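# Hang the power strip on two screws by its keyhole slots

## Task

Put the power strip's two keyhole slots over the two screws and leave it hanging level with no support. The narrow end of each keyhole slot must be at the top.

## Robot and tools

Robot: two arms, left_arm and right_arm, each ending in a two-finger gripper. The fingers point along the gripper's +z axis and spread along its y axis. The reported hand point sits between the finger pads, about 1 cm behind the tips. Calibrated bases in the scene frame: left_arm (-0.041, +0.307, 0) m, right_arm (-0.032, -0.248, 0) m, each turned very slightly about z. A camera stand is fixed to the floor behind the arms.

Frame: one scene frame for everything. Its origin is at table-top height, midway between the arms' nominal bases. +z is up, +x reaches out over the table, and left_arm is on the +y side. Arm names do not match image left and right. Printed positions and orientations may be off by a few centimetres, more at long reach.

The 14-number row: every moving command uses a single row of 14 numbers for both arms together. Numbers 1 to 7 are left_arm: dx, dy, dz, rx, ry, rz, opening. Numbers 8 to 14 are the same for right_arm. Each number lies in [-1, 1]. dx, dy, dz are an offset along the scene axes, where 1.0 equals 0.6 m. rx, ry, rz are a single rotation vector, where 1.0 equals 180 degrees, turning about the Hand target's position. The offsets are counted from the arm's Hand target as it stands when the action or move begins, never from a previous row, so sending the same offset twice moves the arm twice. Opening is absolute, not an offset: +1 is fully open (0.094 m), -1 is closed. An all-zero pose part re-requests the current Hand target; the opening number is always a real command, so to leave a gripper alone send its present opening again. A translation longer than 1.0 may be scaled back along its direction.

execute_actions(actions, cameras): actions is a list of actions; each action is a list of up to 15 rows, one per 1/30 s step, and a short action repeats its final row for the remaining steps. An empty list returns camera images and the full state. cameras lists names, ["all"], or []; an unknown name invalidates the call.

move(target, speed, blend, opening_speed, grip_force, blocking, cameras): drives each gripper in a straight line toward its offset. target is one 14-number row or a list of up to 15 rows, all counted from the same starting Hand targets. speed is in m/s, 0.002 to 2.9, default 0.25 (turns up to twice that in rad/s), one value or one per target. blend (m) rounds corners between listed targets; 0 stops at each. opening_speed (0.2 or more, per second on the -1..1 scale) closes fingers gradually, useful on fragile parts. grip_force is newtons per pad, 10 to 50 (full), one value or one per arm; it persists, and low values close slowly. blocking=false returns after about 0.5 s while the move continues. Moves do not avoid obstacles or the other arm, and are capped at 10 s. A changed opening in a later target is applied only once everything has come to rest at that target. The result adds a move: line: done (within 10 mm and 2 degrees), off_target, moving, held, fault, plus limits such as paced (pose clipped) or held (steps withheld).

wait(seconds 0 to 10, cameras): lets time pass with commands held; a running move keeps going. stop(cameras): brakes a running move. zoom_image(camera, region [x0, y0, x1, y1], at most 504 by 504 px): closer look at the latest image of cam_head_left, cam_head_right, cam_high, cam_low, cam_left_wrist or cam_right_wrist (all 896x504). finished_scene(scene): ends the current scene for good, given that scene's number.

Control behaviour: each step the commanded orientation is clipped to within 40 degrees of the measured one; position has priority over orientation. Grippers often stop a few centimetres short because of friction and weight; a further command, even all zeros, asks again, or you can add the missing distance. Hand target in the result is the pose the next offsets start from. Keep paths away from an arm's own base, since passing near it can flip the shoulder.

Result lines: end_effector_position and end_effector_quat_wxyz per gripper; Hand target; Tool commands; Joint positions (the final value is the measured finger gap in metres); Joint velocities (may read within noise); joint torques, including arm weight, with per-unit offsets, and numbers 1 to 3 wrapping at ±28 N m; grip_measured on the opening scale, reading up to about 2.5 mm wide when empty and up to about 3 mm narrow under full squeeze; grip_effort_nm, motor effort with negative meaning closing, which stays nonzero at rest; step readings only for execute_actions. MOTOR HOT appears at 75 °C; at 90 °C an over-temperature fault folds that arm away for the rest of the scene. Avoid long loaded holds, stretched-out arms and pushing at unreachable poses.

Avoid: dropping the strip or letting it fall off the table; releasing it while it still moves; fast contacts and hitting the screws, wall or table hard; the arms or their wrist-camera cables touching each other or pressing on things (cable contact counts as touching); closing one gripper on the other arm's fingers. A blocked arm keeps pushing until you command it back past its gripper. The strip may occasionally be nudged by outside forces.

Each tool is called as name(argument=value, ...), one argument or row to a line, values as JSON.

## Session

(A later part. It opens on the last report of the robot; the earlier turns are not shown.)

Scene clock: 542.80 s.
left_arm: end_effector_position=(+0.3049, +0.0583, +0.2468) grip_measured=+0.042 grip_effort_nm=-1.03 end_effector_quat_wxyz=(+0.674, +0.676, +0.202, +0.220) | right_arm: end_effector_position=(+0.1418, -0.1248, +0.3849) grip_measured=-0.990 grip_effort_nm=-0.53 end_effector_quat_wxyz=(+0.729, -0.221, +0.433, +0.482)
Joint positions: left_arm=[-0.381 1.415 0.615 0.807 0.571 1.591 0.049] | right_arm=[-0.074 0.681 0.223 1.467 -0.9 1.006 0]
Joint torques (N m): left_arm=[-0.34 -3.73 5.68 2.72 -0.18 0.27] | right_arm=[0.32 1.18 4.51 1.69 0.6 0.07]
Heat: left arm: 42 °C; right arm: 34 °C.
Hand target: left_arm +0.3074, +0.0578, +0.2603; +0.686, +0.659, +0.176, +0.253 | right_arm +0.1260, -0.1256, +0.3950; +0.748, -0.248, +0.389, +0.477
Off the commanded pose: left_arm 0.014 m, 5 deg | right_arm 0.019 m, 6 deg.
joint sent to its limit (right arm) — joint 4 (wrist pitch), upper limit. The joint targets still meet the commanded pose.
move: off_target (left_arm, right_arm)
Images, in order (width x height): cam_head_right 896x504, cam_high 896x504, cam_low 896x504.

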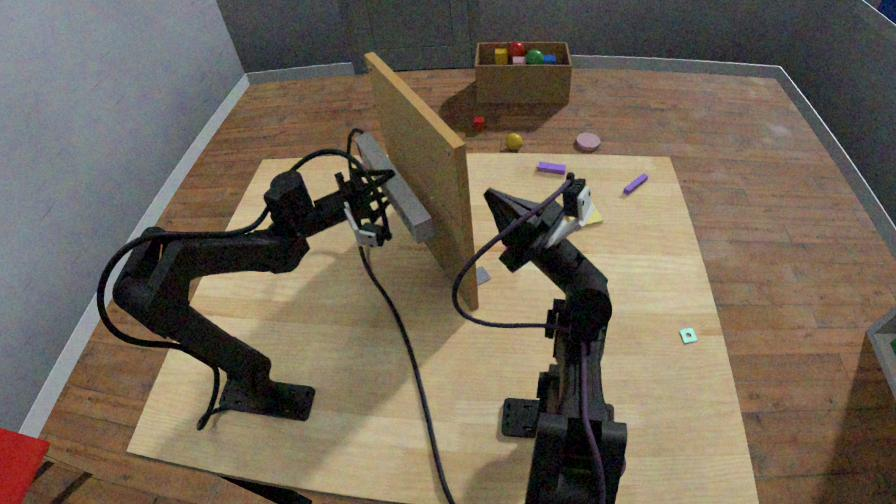

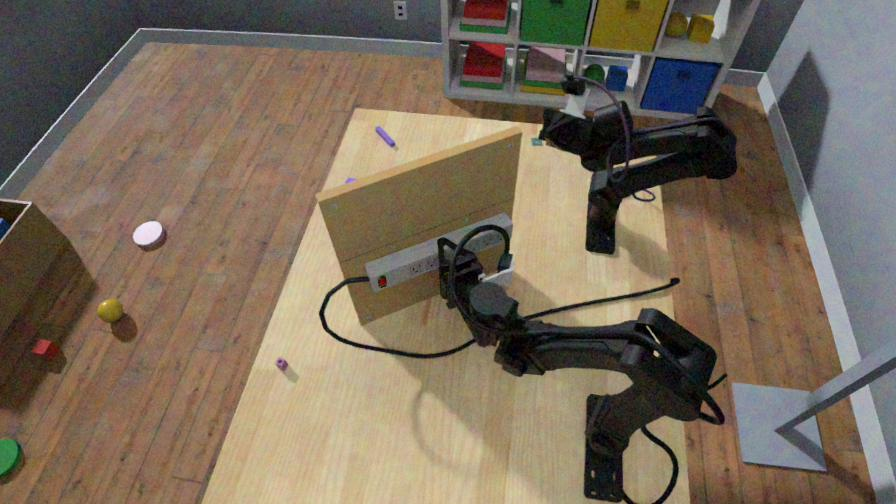

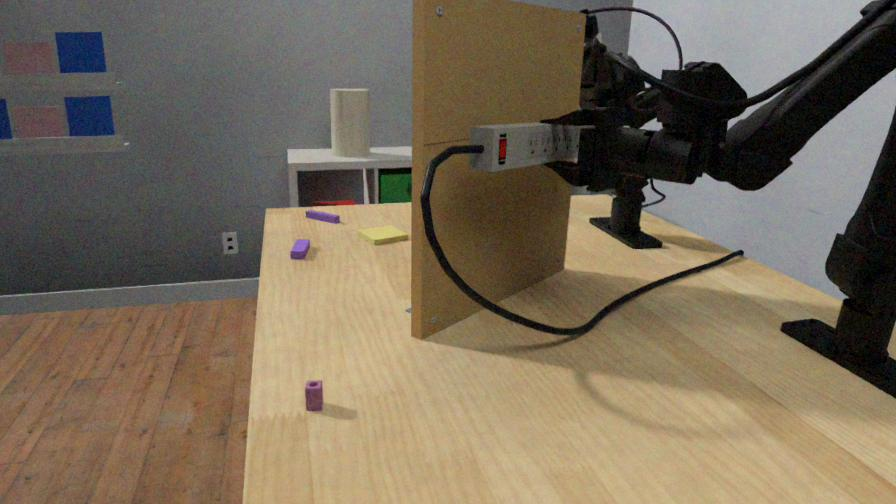

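move(
  target=[0.01567, -0.02567, -0.0072, -0.0052, 0.0079, -0.0039, -0.25, 0, 0, 0, 0, 0, 0, -1],
  speed=0.03,
  cameras=["cam_high", "cam_low"],
)

zoom_image(
  camera="cam_low",
  region=[450, 110, 550, 180],
)

zoom_image(
  camera="cam_high",
  region=[335, 230, 395, 290],
)

zoom_image(
  camera="cam_high",
  region=[460, 185, 520, 245],
)

Scene clock: 607.77 s.
left_arm: end_effector_position=(+0.3084, +0.0464, +0.2261) grip_measured=+0.042 grip_effort_nm=-1.03 end_effector_quat_wxyz=(+0.668, +0.683, +0.213, +0.204) | right_arm: end_effector_position=(+0.1418, -0.1248, +0.3849) grip_measured=-0.990 grip_effort_nm=-0.52 end_effector_quat_wxyz=(+0.729, -0.221, +0.433, +0.482)
Joint positions: left_arm=[-0.412 1.488 0.615 0.845 0.548 1.58 0.049] | right_arm=[-0.074 0.681 0.223 1.467 -0.9 1.006 0]
Joint torques (N m): left_arm=[-0.35 -4.3 8.32 2.66 -0.14 0.12] | right_arm=[0.35 1.28 4.55 1.66 0.61 0.06]
Heat: left arm: 46 °C; right arm: 34 °C.
Hand target: left_arm +0.3168, +0.0424, +0.2559; +0.691, +0.657, +0.182, +0.240 | right_arm +0.1260, -0.1256, +0.3950; +0.748, -0.248, +0.389, +0.477
Off the commanded pose: left_arm 0.031 m, 7 deg | right_arm 0.019 m, 6 deg.
joint sent to its limit (right arm) — joint 4 (wrist pitch), upper limit. The joint targets still meet the commanded pose.
move: off_target (left_arm, right_arm)
Images, in order (width x height): cam_high 896x504, cam_low 896x504.

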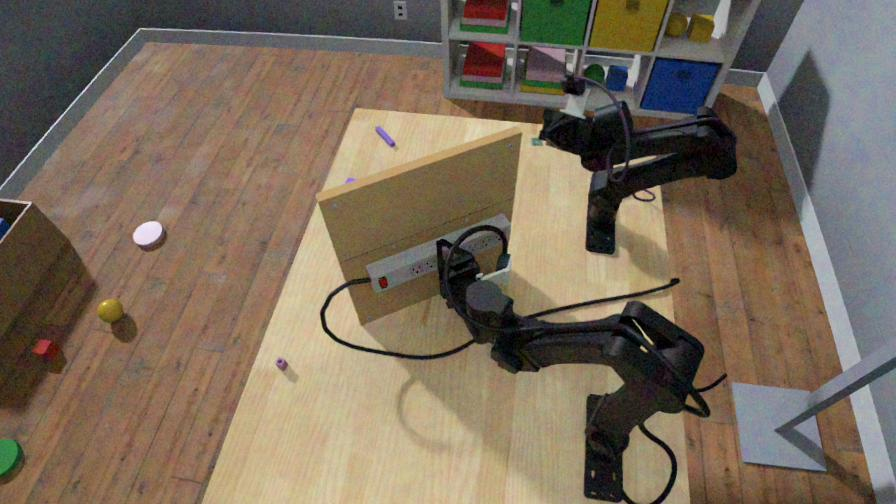

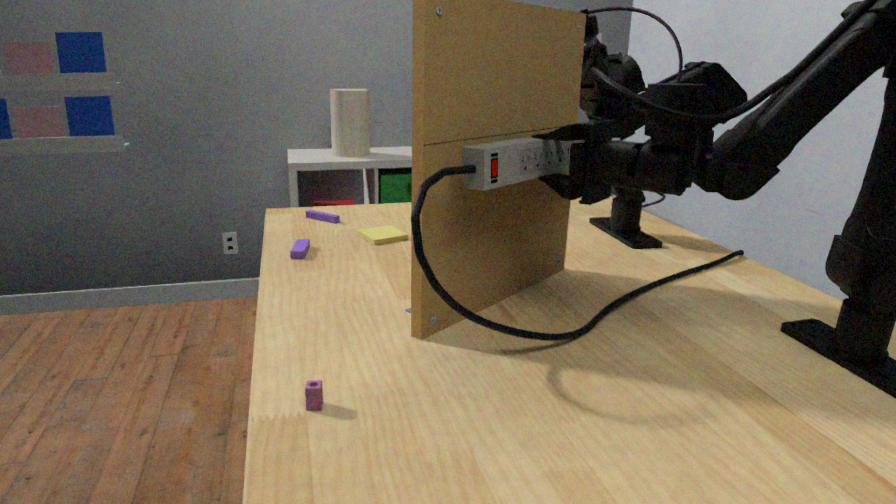

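Scaled by 5.040 from the camera's 896x504 image, which has a finer 1280x720 frame.

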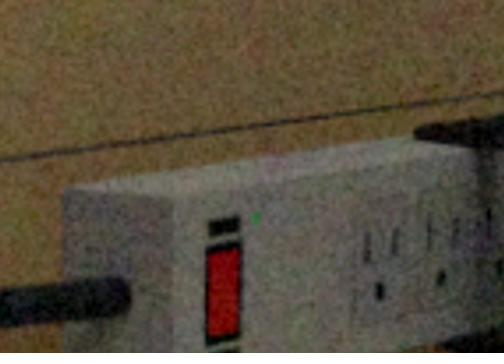

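Scaled by 8.400 from the camera's 896x504 image, which has a finer 1280x720 frame.

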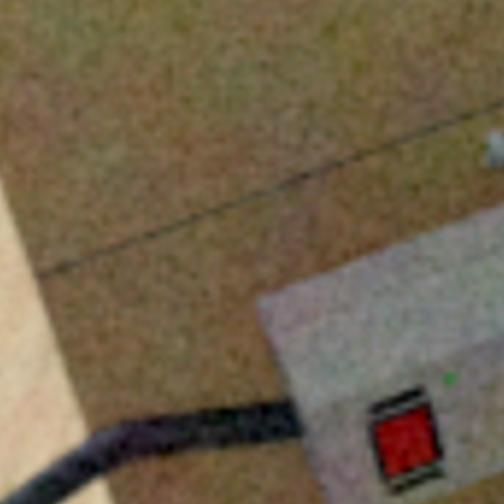

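Scaled by 8.400 from the camera's 896x504 image, which has a finer 1280x720 frame.

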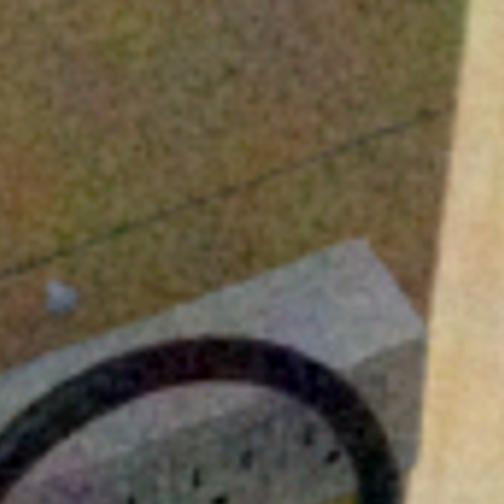

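move(
  target=[0.0042, 0.0028, 0.0273, 0, 0, -0.0022, -0.25, 0, 0, 0, 0, 0, 0, -1],
  speed=0.03,
)

Scene clock: 615.13 s.
left_arm: end_effector_position=(+0.3135, +0.0442, +0.2331) grip_measured=+0.042 grip_effort_nm=-1.03 end_effector_quat_wxyz=(+0.667, +0.684, +0.215, +0.202) | right_arm: end_effector_position=(+0.1418, -0.1248, +0.3849) grip_measured=-0.990 grip_effort_nm=-0.53 end_effector_quat_wxyz=(+0.729, -0.221, +0.433, +0.482)
Joint positions: left_arm=[-0.412 1.488 0.653 0.802 0.547 1.577 0.049] | right_arm=[-0.074 0.681 0.223 1.467 -0.9 1.006 0]
Joint torques (N m): left_arm=[0.65 -6.63 9.05 2.35 0.05 0.13] | right_arm=[0.34 1.22 4.46 1.66 0.6 0.08]
Heat: left arm: 45 °C; right arm: 34 °C.
Hand target: left_arm +0.3193, +0.0441, +0.2722; +0.692, +0.658, +0.180, +0.237 | right_arm +0.1260, -0.1256, +0.3950; +0.748, -0.248, +0.389, +0.477
Off the commanded pose: left_arm 0.040 m, 7 deg | right_arm 0.019 m, 6 deg.
joint sent to its limit (right arm) — joint 4 (wrist pitch), upper limit. The joint targets still meet the commanded pose.
move: off_target (left_arm, right_arm)

move(
  target=[-0.0047, 0.0069, 0.0133, 0, 0, 0, -0.25, 0, 0, 0, 0, 0, 0, -1],
  speed=0.03,
)

Scene clock: 617.37 s.
left_arm: end_effector_position=(+0.3126, +0.0461, +0.2290) grip_measured=+0.042 grip_effort_nm=-1.03 end_effector_quat_wxyz=(+0.661, +0.690, +0.222, +0.194) | right_arm: end_effector_position=(+0.1418, -0.1248, +0.3849) grip_measured=-0.990 grip_effort_nm=-0.53 end_effector_quat_wxyz=(+0.729, -0.221, +0.433, +0.482)
Joint positions: left_arm=[-0.406 1.478 0.653 0.765 0.553 1.577 0.049] | right_arm=[-0.074 0.681 0.223 1.467 -0.9 1.006 0]
Joint torques (N m): left_arm=[0.85 -8.68 9.24 2.32 0.09 0.12] | right_arm=[0.38 1.22 4.53 1.68 0.61 0.06]
Heat: left arm: 44 °C; right arm: 34 °C.
Hand target: left_arm +0.3165, +0.0483, +0.2802; +0.692, +0.658, +0.180, +0.237 | right_arm +0.1260, -0.1256, +0.3950; +0.748, -0.248, +0.389, +0.477
Off the commanded pose: left_arm 0.051 m, 9 deg | right_arm 0.019 m, 6 deg.
joint sent to its limit (right arm) — joint 4 (wrist pitch), upper limit. The joint targets still meet the commanded pose.
move: off_target (left_arm, right_arm)

execute_actions(
  actions=[],
  cameras=["cam_high", "cam_low", "cam_left_wrist"],
)

Scene clock: 620.80 s.
left_arm: end_effector_position=(+0.3126, +0.0461, +0.2290) grip_measured=+0.042 grip_effort_nm=-1.03 end_effector_quat_wxyz=(+0.661, +0.690, +0.222, +0.194) | right_arm: end_effector_position=(+0.1418, -0.1248, +0.3849) grip_measured=-0.990 grip_effort_nm=-0.53 end_effector_quat_wxyz=(+0.729, -0.221, +0.433, +0.482)
Joint positions: left_arm=[-0.406 1.478 0.653 0.765 0.553 1.577 0.049] | right_arm=[-0.074 0.681 0.223 1.467 -0.9 1.006 0]
Joint velocities: within noise
Joint torques (N m): left_arm=[0.88 -8.69 9.25 2.35 0.09 0.13] | right_arm=[0.36 1.25 4.46 1.64 0.61 0.07]
Heat: left arm: 44 °C; right arm: 34 °C.
Hand target: left_arm +0.3165, +0.0483, +0.2802; +0.692, +0.658, +0.180, +0.237 | right_arm +0.1260, -0.1256, +0.3950; +0.748, -0.248, +0.389, +0.477
Tool commands: left_gripper/opening=-0.25 right_gripper/opening=-1.0
Off the commanded pose: left_arm 0.051 m, 9 deg | right_arm 0.019 m, 6 deg.
Images, in order (width x height): cam_high 896x504, cam_low 896x504, cam_left_wrist 896x504.

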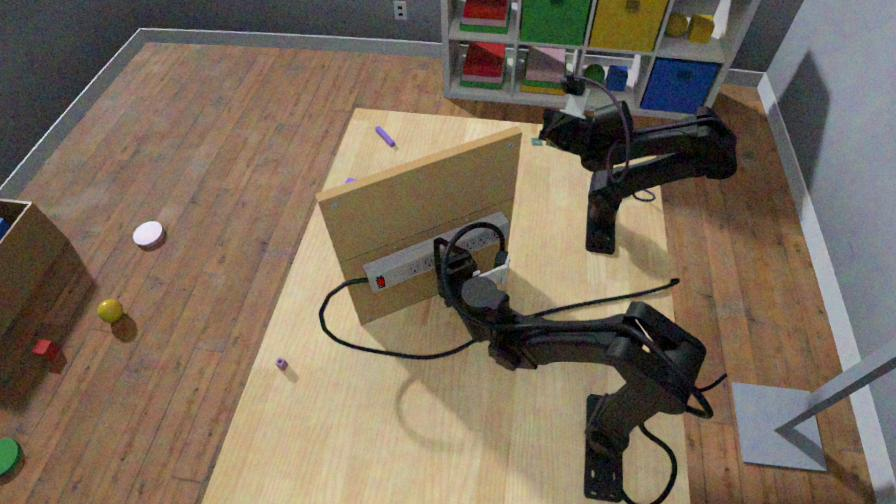

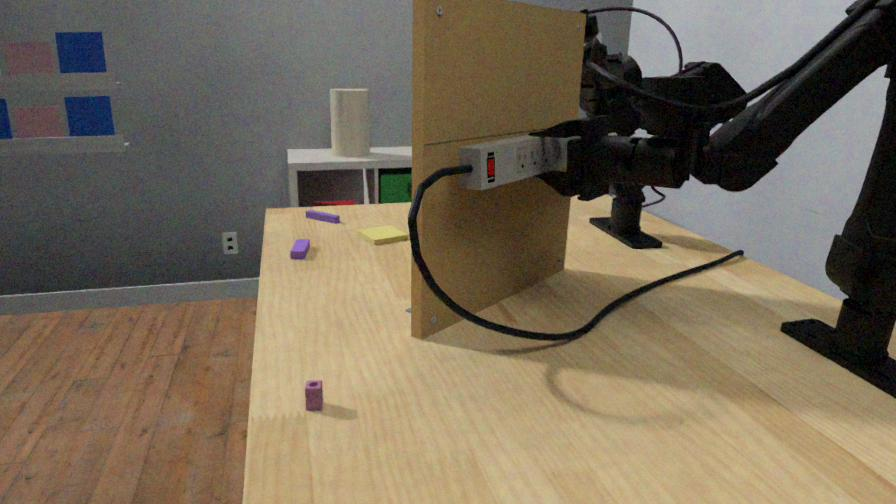

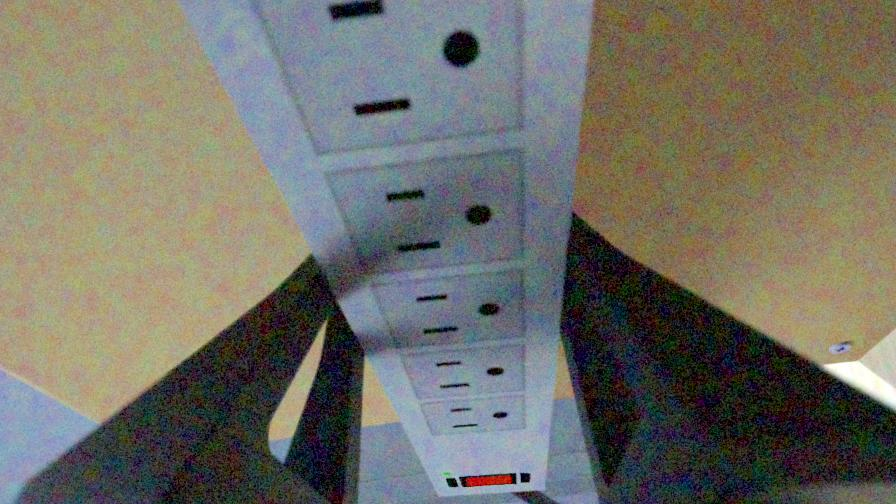

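move(
  target=[-0.0342, 0.0445, 0.0083, 0, 0, 0, -0.25, 0, 0, 0, 0, 0, 0, -1],
  speed=0.05,
)

Scene clock: 628.43 s.
left_arm: end_effector_position=(+0.3012, +0.0689, +0.2580) grip_measured=+0.042 grip_effort_nm=-1.03 end_effector_quat_wxyz=(+0.674, +0.678, +0.212, +0.203) | right_arm: end_effector_position=(+0.1418, -0.1248, +0.3849) grip_measured=-0.990 grip_effort_nm=-0.53 end_effector_quat_wxyz=(+0.729, -0.221, +0.433, +0.482)
Joint positions: left_arm=[-0.342 1.352 0.633 0.71 0.62 1.566 0.049] | right_arm=[-0.074 0.681 0.223 1.467 -0.9 1.006 0]
Joint torques (N m): left_arm=[0.88 -7.71 5.71 2.36 0.05 0.17] | right_arm=[0.36 1.18 4.48 1.67 0.62 0.08]
Heat: left arm: 44 °C; right arm: 34 °C.
Hand target: left_arm +0.2960, +0.0749, +0.2852; +0.692, +0.658, +0.180, +0.237 | right_arm +0.1260, -0.1256, +0.3950; +0.748, -0.248, +0.389, +0.477
Off the commanded pose: left_arm 0.028 m, 6 deg | right_arm 0.019 m, 6 deg.
joint sent to its limit (right arm) — joint 4 (wrist pitch), upper limit. The joint targets still meet the commanded pose.
move: off_target (left_arm, right_arm)

move(
  target=[0.0417, -0.0582, -0.0212, 0, 0, 0, -0.25, 0, 0, 0, 0, 0, 0, -1],
  speed=0.05,
)

Scene clock: 632.37 s.
left_arm: end_effector_position=(+0.3111, +0.0449, +0.2382) grip_measured=+0.042 grip_effort_nm=-1.03 end_effector_quat_wxyz=(+0.668, +0.685, +0.218, +0.195) | right_arm: end_effector_position=(+0.1418, -0.1248, +0.3849) grip_measured=-0.990 grip_effort_nm=-0.53 end_effector_quat_wxyz=(+0.729, -0.221, +0.433, +0.482)
Joint positions: left_arm=[-0.409 1.464 0.662 0.764 0.556 1.566 0.049] | right_arm=[-0.074 0.681 0.223 1.467 -0.9 1.006 0]
Joint torques (N m): left_arm=[-0.32 -4.21 9.24 2.66 -0.13 0.23] | right_arm=[0.28 1.28 4.52 1.65 0.6 0.06]
Heat: left arm: 44 °C; right arm: 34 °C.
Hand target: left_arm +0.3210, +0.0401, +0.2726; +0.692, +0.658, +0.180, +0.237 | right_arm +0.1260, -0.1256, +0.3950; +0.748, -0.248, +0.389, +0.477
Off the commanded pose: left_arm 0.036 m, 8 deg | right_arm 0.019 m, 6 deg.
joint sent to its limit (right arm) — joint 4 (wrist pitch), upper limit. The joint targets still meet the commanded pose.
move: off_target (left_arm, right_arm)

move(
  target=[0.0063, -0.005, 0.0095, -0.008, -0.0133, -0.001, -0.25, 0, 0, 0, 0, 0, 0, -1],
  speed=0.03,
)

Scene clock: 636.07 s.
left_arm: end_effector_position=(+0.3161, +0.0416, +0.2432) grip_measured=+0.042 grip_effort_nm=-1.03 end_effector_quat_wxyz=(+0.679, +0.674, +0.205, +0.207) | right_arm: end_effector_position=(+0.1418, -0.1248, +0.3849) grip_measured=-0.990 grip_effort_nm=-0.52 end_effector_quat_wxyz=(+0.729, -0.221, +0.433, +0.482)
Joint positions: left_arm=[-0.412 1.502 0.669 0.844 0.555 1.566 0.049] | right_arm=[-0.074 0.681 0.223 1.467 -0.9 1.006 0]
Joint torques (N m): left_arm=[-0.32 -4.51 9.16 2.7 -0.14 0.17] | right_arm=[0.36 1.21 4.53 1.66 0.61 0.06]
Heat: left arm: 45 °C; right arm: 34 °C.
Hand target: left_arm +0.3248, +0.0371, +0.2781; +0.704, +0.644, +0.168, +0.248 | right_arm +0.1260, -0.1256, +0.3950; +0.748, -0.248, +0.389, +0.477
Off the commanded pose: left_arm 0.036 m, 8 deg | right_arm 0.019 m, 6 deg.
joint sent to its limit (right arm) — joint 4 (wrist pitch), upper limit. The joint targets still meet the commanded pose.
move: off_target (left_arm, right_arm)

execute_actions(
  actions=[],
  cameras=["cam_high", "cam_low", "cam_head_right"],
)

zoom_image(
  camera="cam_low",
  region=[440, 100, 540, 180],
)

zoom_image(
  camera="cam_high",
  region=[335, 225, 395, 285],
)

zoom_image(
  camera="cam_high",
  region=[460, 185, 520, 245],
)

zoom_image(
  camera="cam_head_right",
  region=[340, 110, 480, 250],
)

Scene clock: 637.77 s.
left_arm: end_effector_position=(+0.3161, +0.0416, +0.2432) grip_measured=+0.042 grip_effort_nm=-1.03 end_effector_quat_wxyz=(+0.679, +0.674, +0.205, +0.207) | right_arm: end_effector_position=(+0.1418, -0.1248, +0.3849) grip_measured=-0.990 grip_effort_nm=-0.53 end_effector_quat_wxyz=(+0.729, -0.221, +0.433, +0.482)
Joint positions: left_arm=[-0.412 1.502 0.669 0.844 0.555 1.566 0.049] | right_arm=[-0.074 0.681 0.223 1.467 -0.9 1.006 0]
Joint velocities: within noise
Joint torques (N m): left_arm=[-0.32 -4.46 9.14 2.7 -0.14 0.18] | right_arm=[0.35 1.21 4.51 1.66 0.62 0.07]
Heat: left arm: 44 °C; right arm: 34 °C.
Hand target: left_arm +0.3248, +0.0371, +0.2781; +0.704, +0.644, +0.168, +0.248 | right_arm +0.1260, -0.1256, +0.3950; +0.748, -0.248, +0.389, +0.477
Tool commands: left_gripper/opening=-0.25 right_gripper/opening=-1.0
Off the commanded pose: left_arm 0.036 m, 8 deg | right_arm 0.019 m, 6 deg.
Images, in order (width x height): cam_head_right 896x504, cam_high 896x504, cam_low 896x504.

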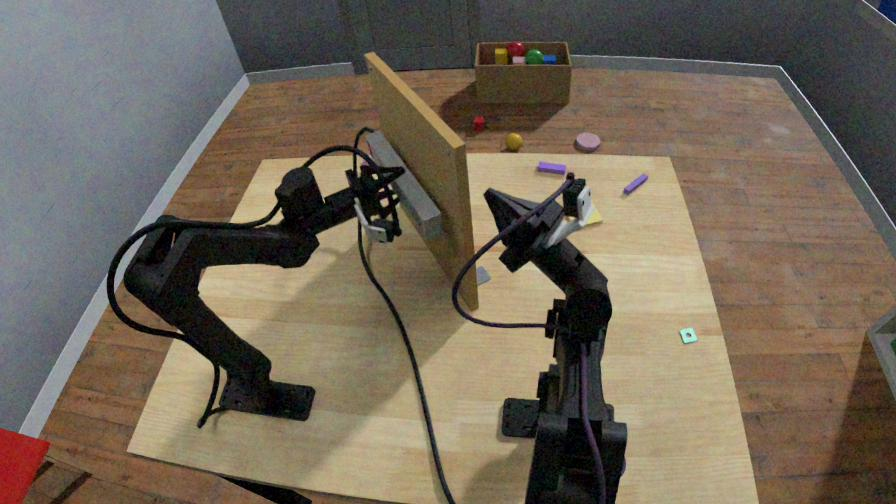

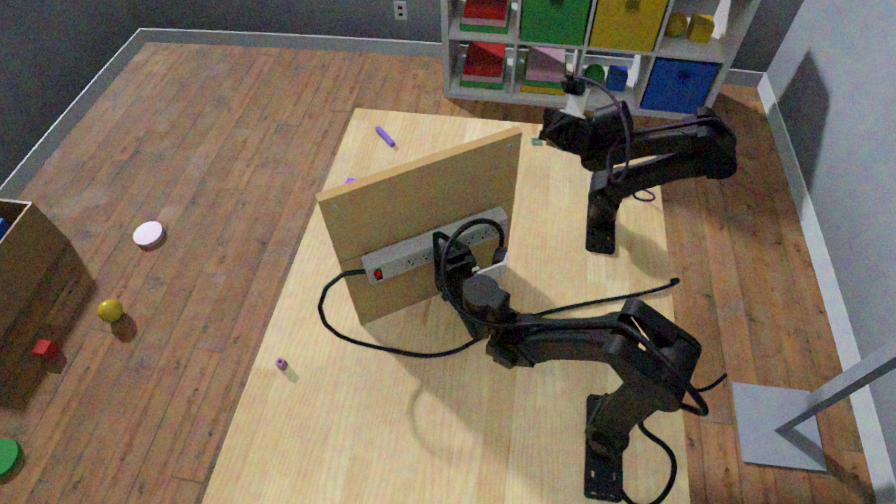

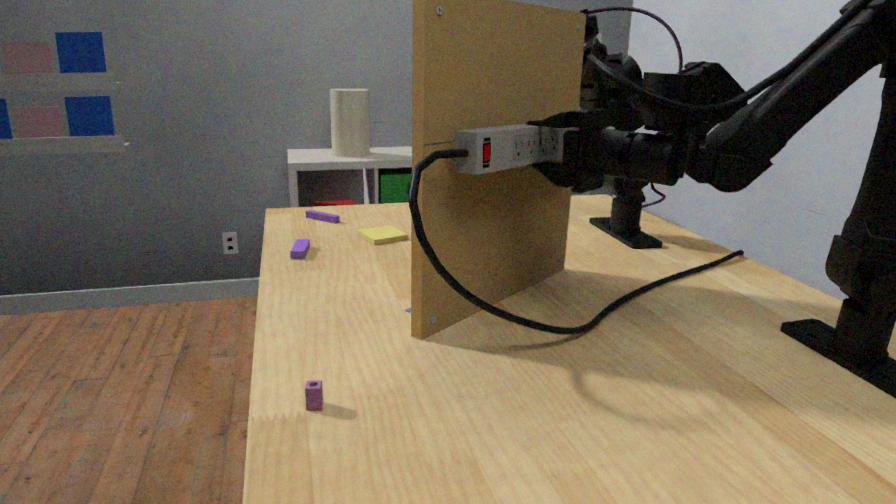

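Scaled by 5.040 from the camera's 896x504 image, which has a finer 1280x720 frame.

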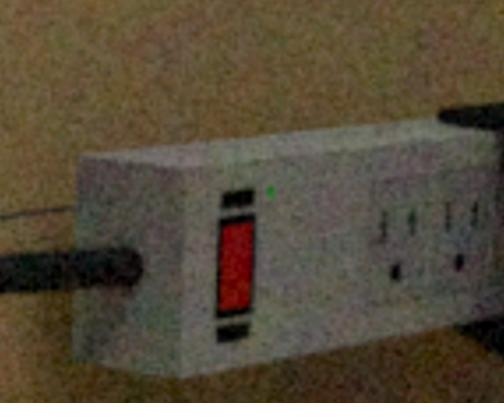

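Scaled by 8.400 from the camera's 896x504 image, which has a finer 1280x720 frame.

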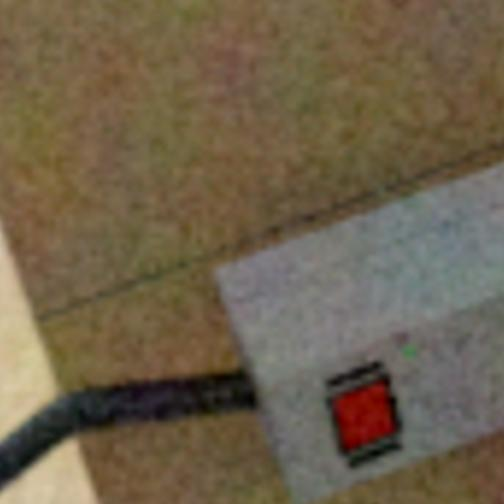

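Scaled by 8.400 from the camera's 896x504 image, which has a finer 1280x720 frame.

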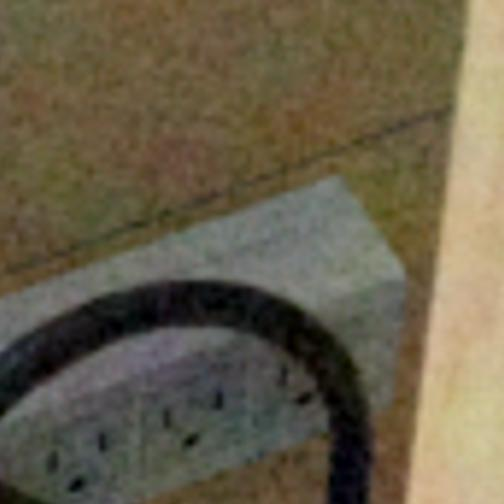

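Scaled by 3.600 from the camera's 896x504 image, which has a finer 1280x720 frame.

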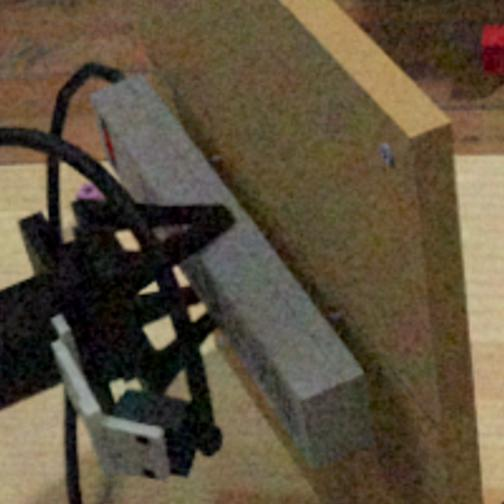

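zoom_image(
  camera="cam_low",
  region=[470, 150, 540, 190],
)

zoom_image(
  camera="cam_low",
  region=[450, 110, 520, 150],
)

zoom_image(
  camera="cam_low",
  region=[500, 105, 570, 145],
)

zoom_image(
  camera="cam_low",
  region=[535, 100, 605, 180],
)

Scaled by 7.200 from the camera's 896x504 image, which has a finer 1280x720 frame.

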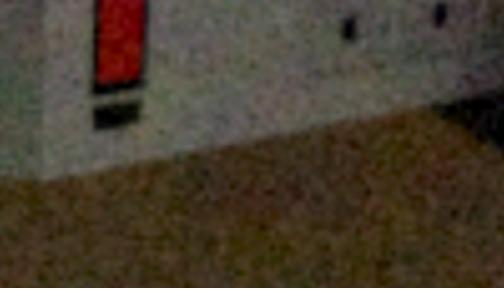

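Scaled by 7.200 from the camera's 896x504 image, which has a finer 1280x720 frame.

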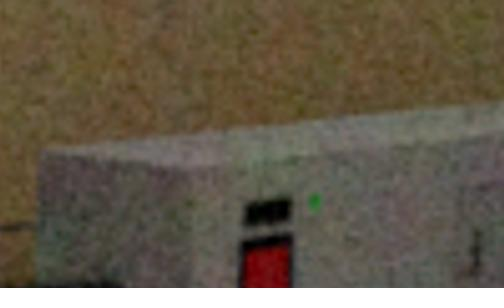

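Scaled by 7.200 from the camera's 896x504 image, which has a finer 1280x720 frame.

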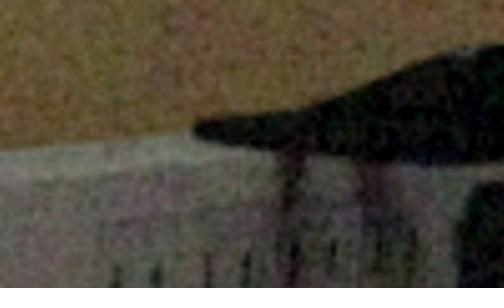

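Scaled by 6.300 from the camera's 896x504 image, which has a finer 1280x720 frame.

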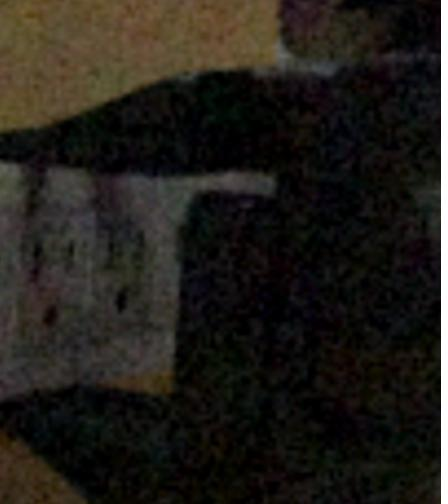

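move(
  target=[0.0032, -0.0079, 0.0, -0.0012, 0.0018, 0.0011, -0.25, 0, 0, 0, 0, 0, 0, -1],
  speed=0.02,
)

Scene clock: 658.30 s.
left_arm: end_effector_position=(+0.3177, +0.0369, +0.2433) grip_measured=+0.042 grip_effort_nm=-1.02 end_effector_quat_wxyz=(+0.679, +0.673, +0.206, +0.207) | right_arm: end_effector_position=(+0.1418, -0.1248, +0.3849) grip_measured=-0.990 grip_effort_nm=-0.53 end_effector_quat_wxyz=(+0.729, -0.221, +0.433, +0.482)
Joint positions: left_arm=[-0.426 1.515 0.681 0.844 0.539 1.565 0.049] | right_arm=[-0.074 0.681 0.223 1.467 -0.9 1.006 0]
Joint torques (N m): left_arm=[-0.32 -4.59 9.17 2.71 -0.16 0.14] | right_arm=[0.38 1.24 4.53 1.68 0.62 0.07]
Heat: left arm: 44 °C; right arm: 34 °C.
Hand target: left_arm +0.3268, +0.0324, +0.2782; +0.704, +0.643, +0.171, +0.247 | right_arm +0.1260, -0.1256, +0.3950; +0.748, -0.248, +0.389, +0.477
Off the commanded pose: left_arm 0.036 m, 7 deg | right_arm 0.019 m, 6 deg.
joint sent to its limit (right arm) — joint 4 (wrist pitch), upper limit. The joint targets still meet the commanded pose.
move: off_target (left_arm, right_arm)

move(
  target=[0.0047, -0.0069, 0.0, 0, 0, 0, -0.25, 0, 0, 0, 0, 0, 0, -1],
  speed=0.02,
)

Scene clock: 659.77 s.
left_arm: end_effector_position=(+0.3205, +0.0328, +0.2434) grip_measured=+0.042 grip_effort_nm=-1.03 end_effector_quat_wxyz=(+0.679, +0.673, +0.206, +0.207) | right_arm: end_effector_position=(+0.1418, -0.1248, +0.3849) grip_measured=-0.990 grip_effort_nm=-0.52 end_effector_quat_wxyz=(+0.729, -0.221, +0.433, +0.482)
Joint positions: left_arm=[-0.435 1.531 0.697 0.844 0.53 1.565 0.049] | right_arm=[-0.074 0.681 0.223 1.467 -0.9 1.006 0]
Joint torques (N m): left_arm=[-0.36 -4.68 9.2 2.69 -0.14 0.15] | right_arm=[0.29 1.28 4.55 1.66 0.6 0.07]
Heat: left arm: 44 °C; right arm: 34 °C.
Hand target: left_arm +0.3295, +0.0281, +0.2782; +0.704, +0.643, +0.171, +0.247 | right_arm +0.1260, -0.1256, +0.3950; +0.748, -0.248, +0.389, +0.477
Off the commanded pose: left_arm 0.036 m, 8 deg | right_arm 0.019 m, 6 deg.
joint sent to its limit (right arm) — joint 4 (wrist pitch), upper limit. The joint targets still meet the commanded pose.
move: off_target (left_arm, right_arm)

move(
  target=[0.0037, -0.0055, 0.0, 0, 0, 0, -0.25, 0, 0, 0, 0, 0, 0, -1],
  speed=0.02,
  cameras=["cam_high", "cam_low", "cam_head_right"],
)

zoom_image(
  camera="cam_low",
  region=[410, 100, 530, 190],
)

zoom_image(
  camera="cam_high",
  region=[330, 225, 400, 285],
)

zoom_image(
  camera="cam_high",
  region=[460, 180, 520, 240],
)

zoom_image(
  camera="cam_head_right",
  region=[340, 110, 480, 250],
)

Scene clock: 663.00 s.
left_arm: end_effector_position=(+0.3225, +0.0294, +0.2433) grip_measured=+0.042 grip_effort_nm=-1.03 end_effector_quat_wxyz=(+0.679, +0.673, +0.206, +0.207) | right_arm: end_effector_position=(+0.1418, -0.1248, +0.3849) grip_measured=-0.990 grip_effort_nm=-0.52 end_effector_quat_wxyz=(+0.729, -0.221, +0.433, +0.482)
Joint positions: left_arm=[-0.442 1.544 0.71 0.844 0.524 1.565 0.049] | right_arm=[-0.074 0.681 0.223 1.467 -0.9 1.006 0]
Joint torques (N m): left_arm=[-0.36 -4.75 9.2 2.7 -0.16 0.16] | right_arm=[0.32 1.22 4.46 1.65 0.62 0.07]
Heat: left arm: 44 °C; right arm: 34 °C.
Hand target: left_arm +0.3318, +0.0248, +0.2781; +0.704, +0.643, +0.171, +0.246 | right_arm +0.1260, -0.1256, +0.3950; +0.748, -0.248, +0.389, +0.477
Off the commanded pose: left_arm 0.036 m, 8 deg | right_arm 0.019 m, 6 deg.
joint sent to its limit (right arm) — joint 4 (wrist pitch), upper limit. The joint targets still meet the commanded pose.
move: off_target (left_arm, right_arm)
Images, in order (width x height): cam_head_right 896x504, cam_high 896x504, cam_low 896x504.

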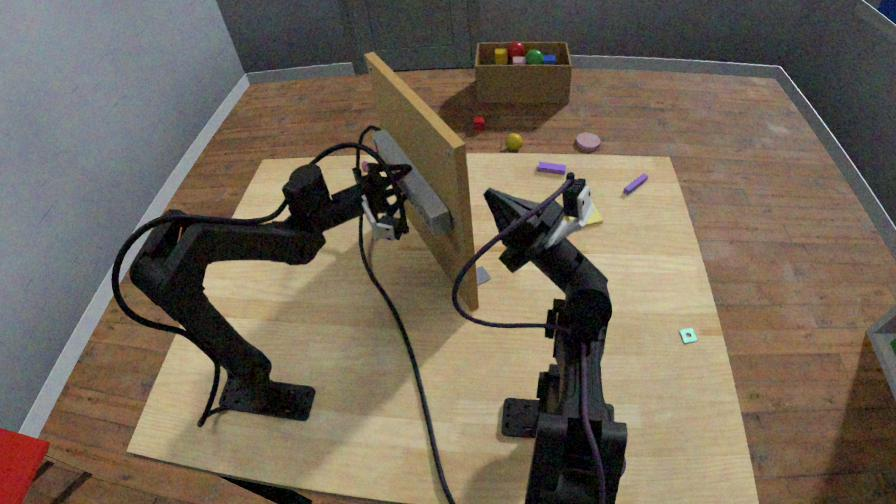

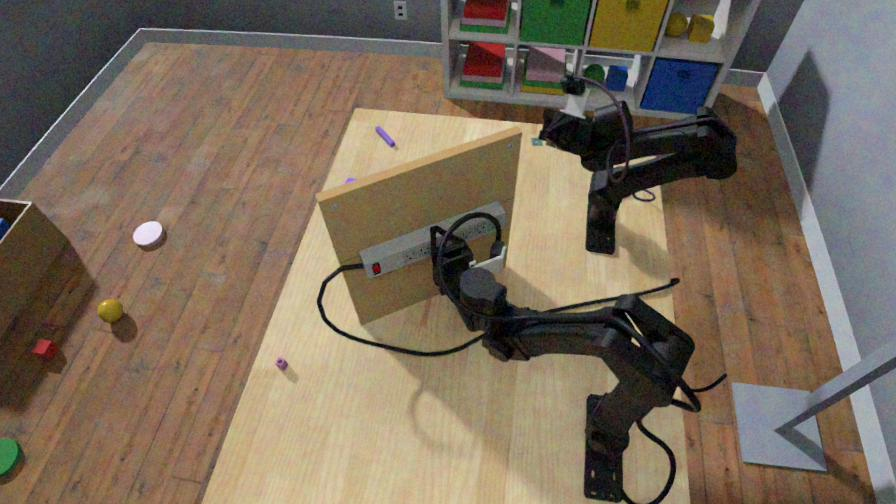

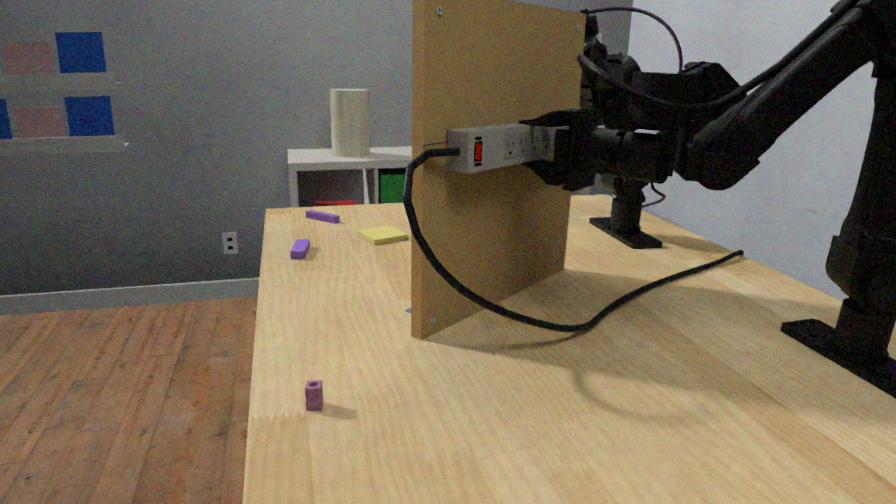

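Scaled by 4.200 from the camera's 896x504 image, which has a finer 1280x720 frame.

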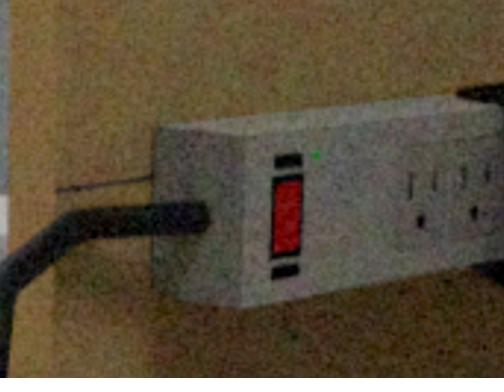

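Scaled by 7.200 from the camera's 896x504 image, which has a finer 1280x720 frame.

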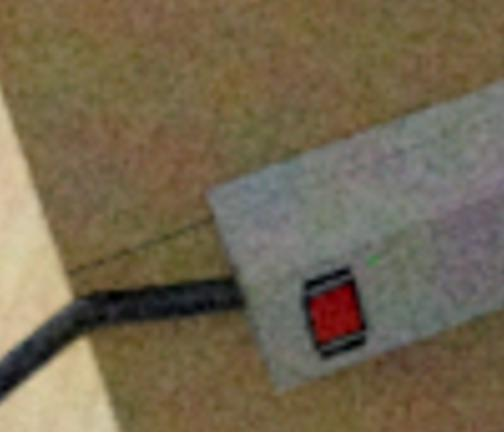

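Scaled by 8.400 from the camera's 896x504 image, which has a finer 1280x720 frame.

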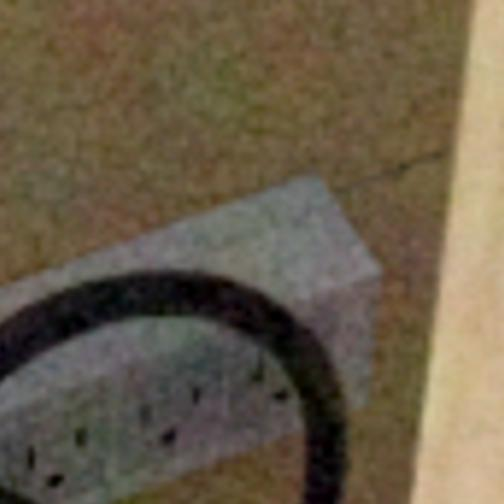

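Scaled by 3.600 from the camera's 896x504 image, which has a finer 1280x720 frame.

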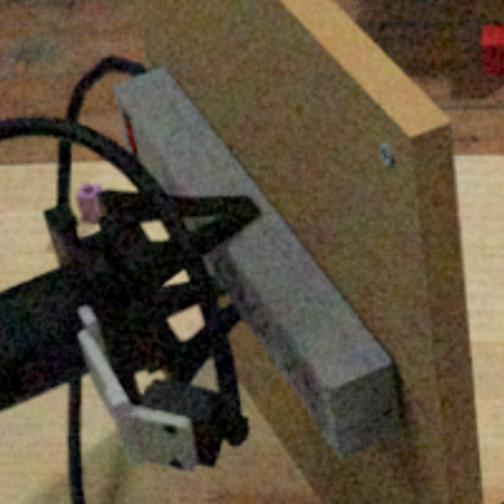

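move(
  target=[0.0033, -0.0048, 0.0, 0, 0, 0, -0.25, 0, 0, 0, 0, 0, 0, -1],
  speed=0.02,
)

Scene clock: 669.20 s.
left_arm: end_effector_position=(+0.3236, +0.0274, +0.2437) grip_measured=+0.042 grip_effort_nm=-1.03 end_effector_quat_wxyz=(+0.680, +0.673, +0.206, +0.207) | right_arm: end_effector_position=(+0.1418, -0.1248, +0.3849) grip_measured=-0.990 grip_effort_nm=-0.53 end_effector_quat_wxyz=(+0.729, -0.221, +0.433, +0.482)
Joint positions: left_arm=[-0.446 1.551 0.717 0.845 0.52 1.565 0.049] | right_arm=[-0.074 0.681 0.223 1.467 -0.9 1.006 0]
Joint torques (N m): left_arm=[-0.42 -4.56 9.5 2.69 -0.17 0.18] | right_arm=[0.4 1.2 4.46 1.66 0.62 0.06]
Heat: left arm: 44 °C; right arm: 34 °C.
Hand target: left_arm +0.3338, +0.0220, +0.2781; +0.704, +0.643, +0.171, +0.247 | right_arm +0.1260, -0.1256, +0.3950; +0.748, -0.248, +0.389, +0.477
Off the commanded pose: left_arm 0.036 m, 7 deg | right_arm 0.019 m, 6 deg.
joint sent to its limit (right arm) — joint 4 (wrist pitch), upper limit. The joint targets still meet the commanded pose.
move: off_target (left_arm, right_arm)

move(
  target=[0.0037, -0.0055, 0.0, 0, 0, 0, -0.25, 0, 0, 0, 0, 0, 0, -1],
  speed=0.02,
)

Scene clock: 670.50 s.
left_arm: end_effector_position=(+0.3224, +0.0255, +0.2436) grip_measured=+0.042 grip_effort_nm=-1.03 end_effector_quat_wxyz=(+0.681, +0.673, +0.203, +0.205) | right_arm: end_effector_position=(+0.1418, -0.1248, +0.3849) grip_measured=-0.990 grip_effort_nm=-0.53 end_effector_quat_wxyz=(+0.729, -0.221, +0.433, +0.482)
Joint positions: left_arm=[-0.45 1.554 0.717 0.85 0.522 1.564 0.049] | right_arm=[-0.074 0.681 0.223 1.467 -0.9 1.006 0]
Joint torques (N m): left_arm=[-0.53 -4 10.26 2.64 -0.26 0.18] | right_arm=[0.34 1.32 4.49 1.68 0.6 0.06]
Heat: left arm: 44 °C; right arm: 34 °C.
Hand target: left_arm +0.3360, +0.0187, +0.2781; +0.704, +0.643, +0.171, +0.247 | right_arm +0.1260, -0.1256, +0.3950; +0.748, -0.248, +0.389, +0.477
Off the commanded pose: left_arm 0.038 m, 7 deg | right_arm 0.019 m, 6 deg.
joint sent to its limit (right arm) — joint 4 (wrist pitch), upper limit. The joint targets still meet the commanded pose.
move: off_target (left_arm, right_arm)


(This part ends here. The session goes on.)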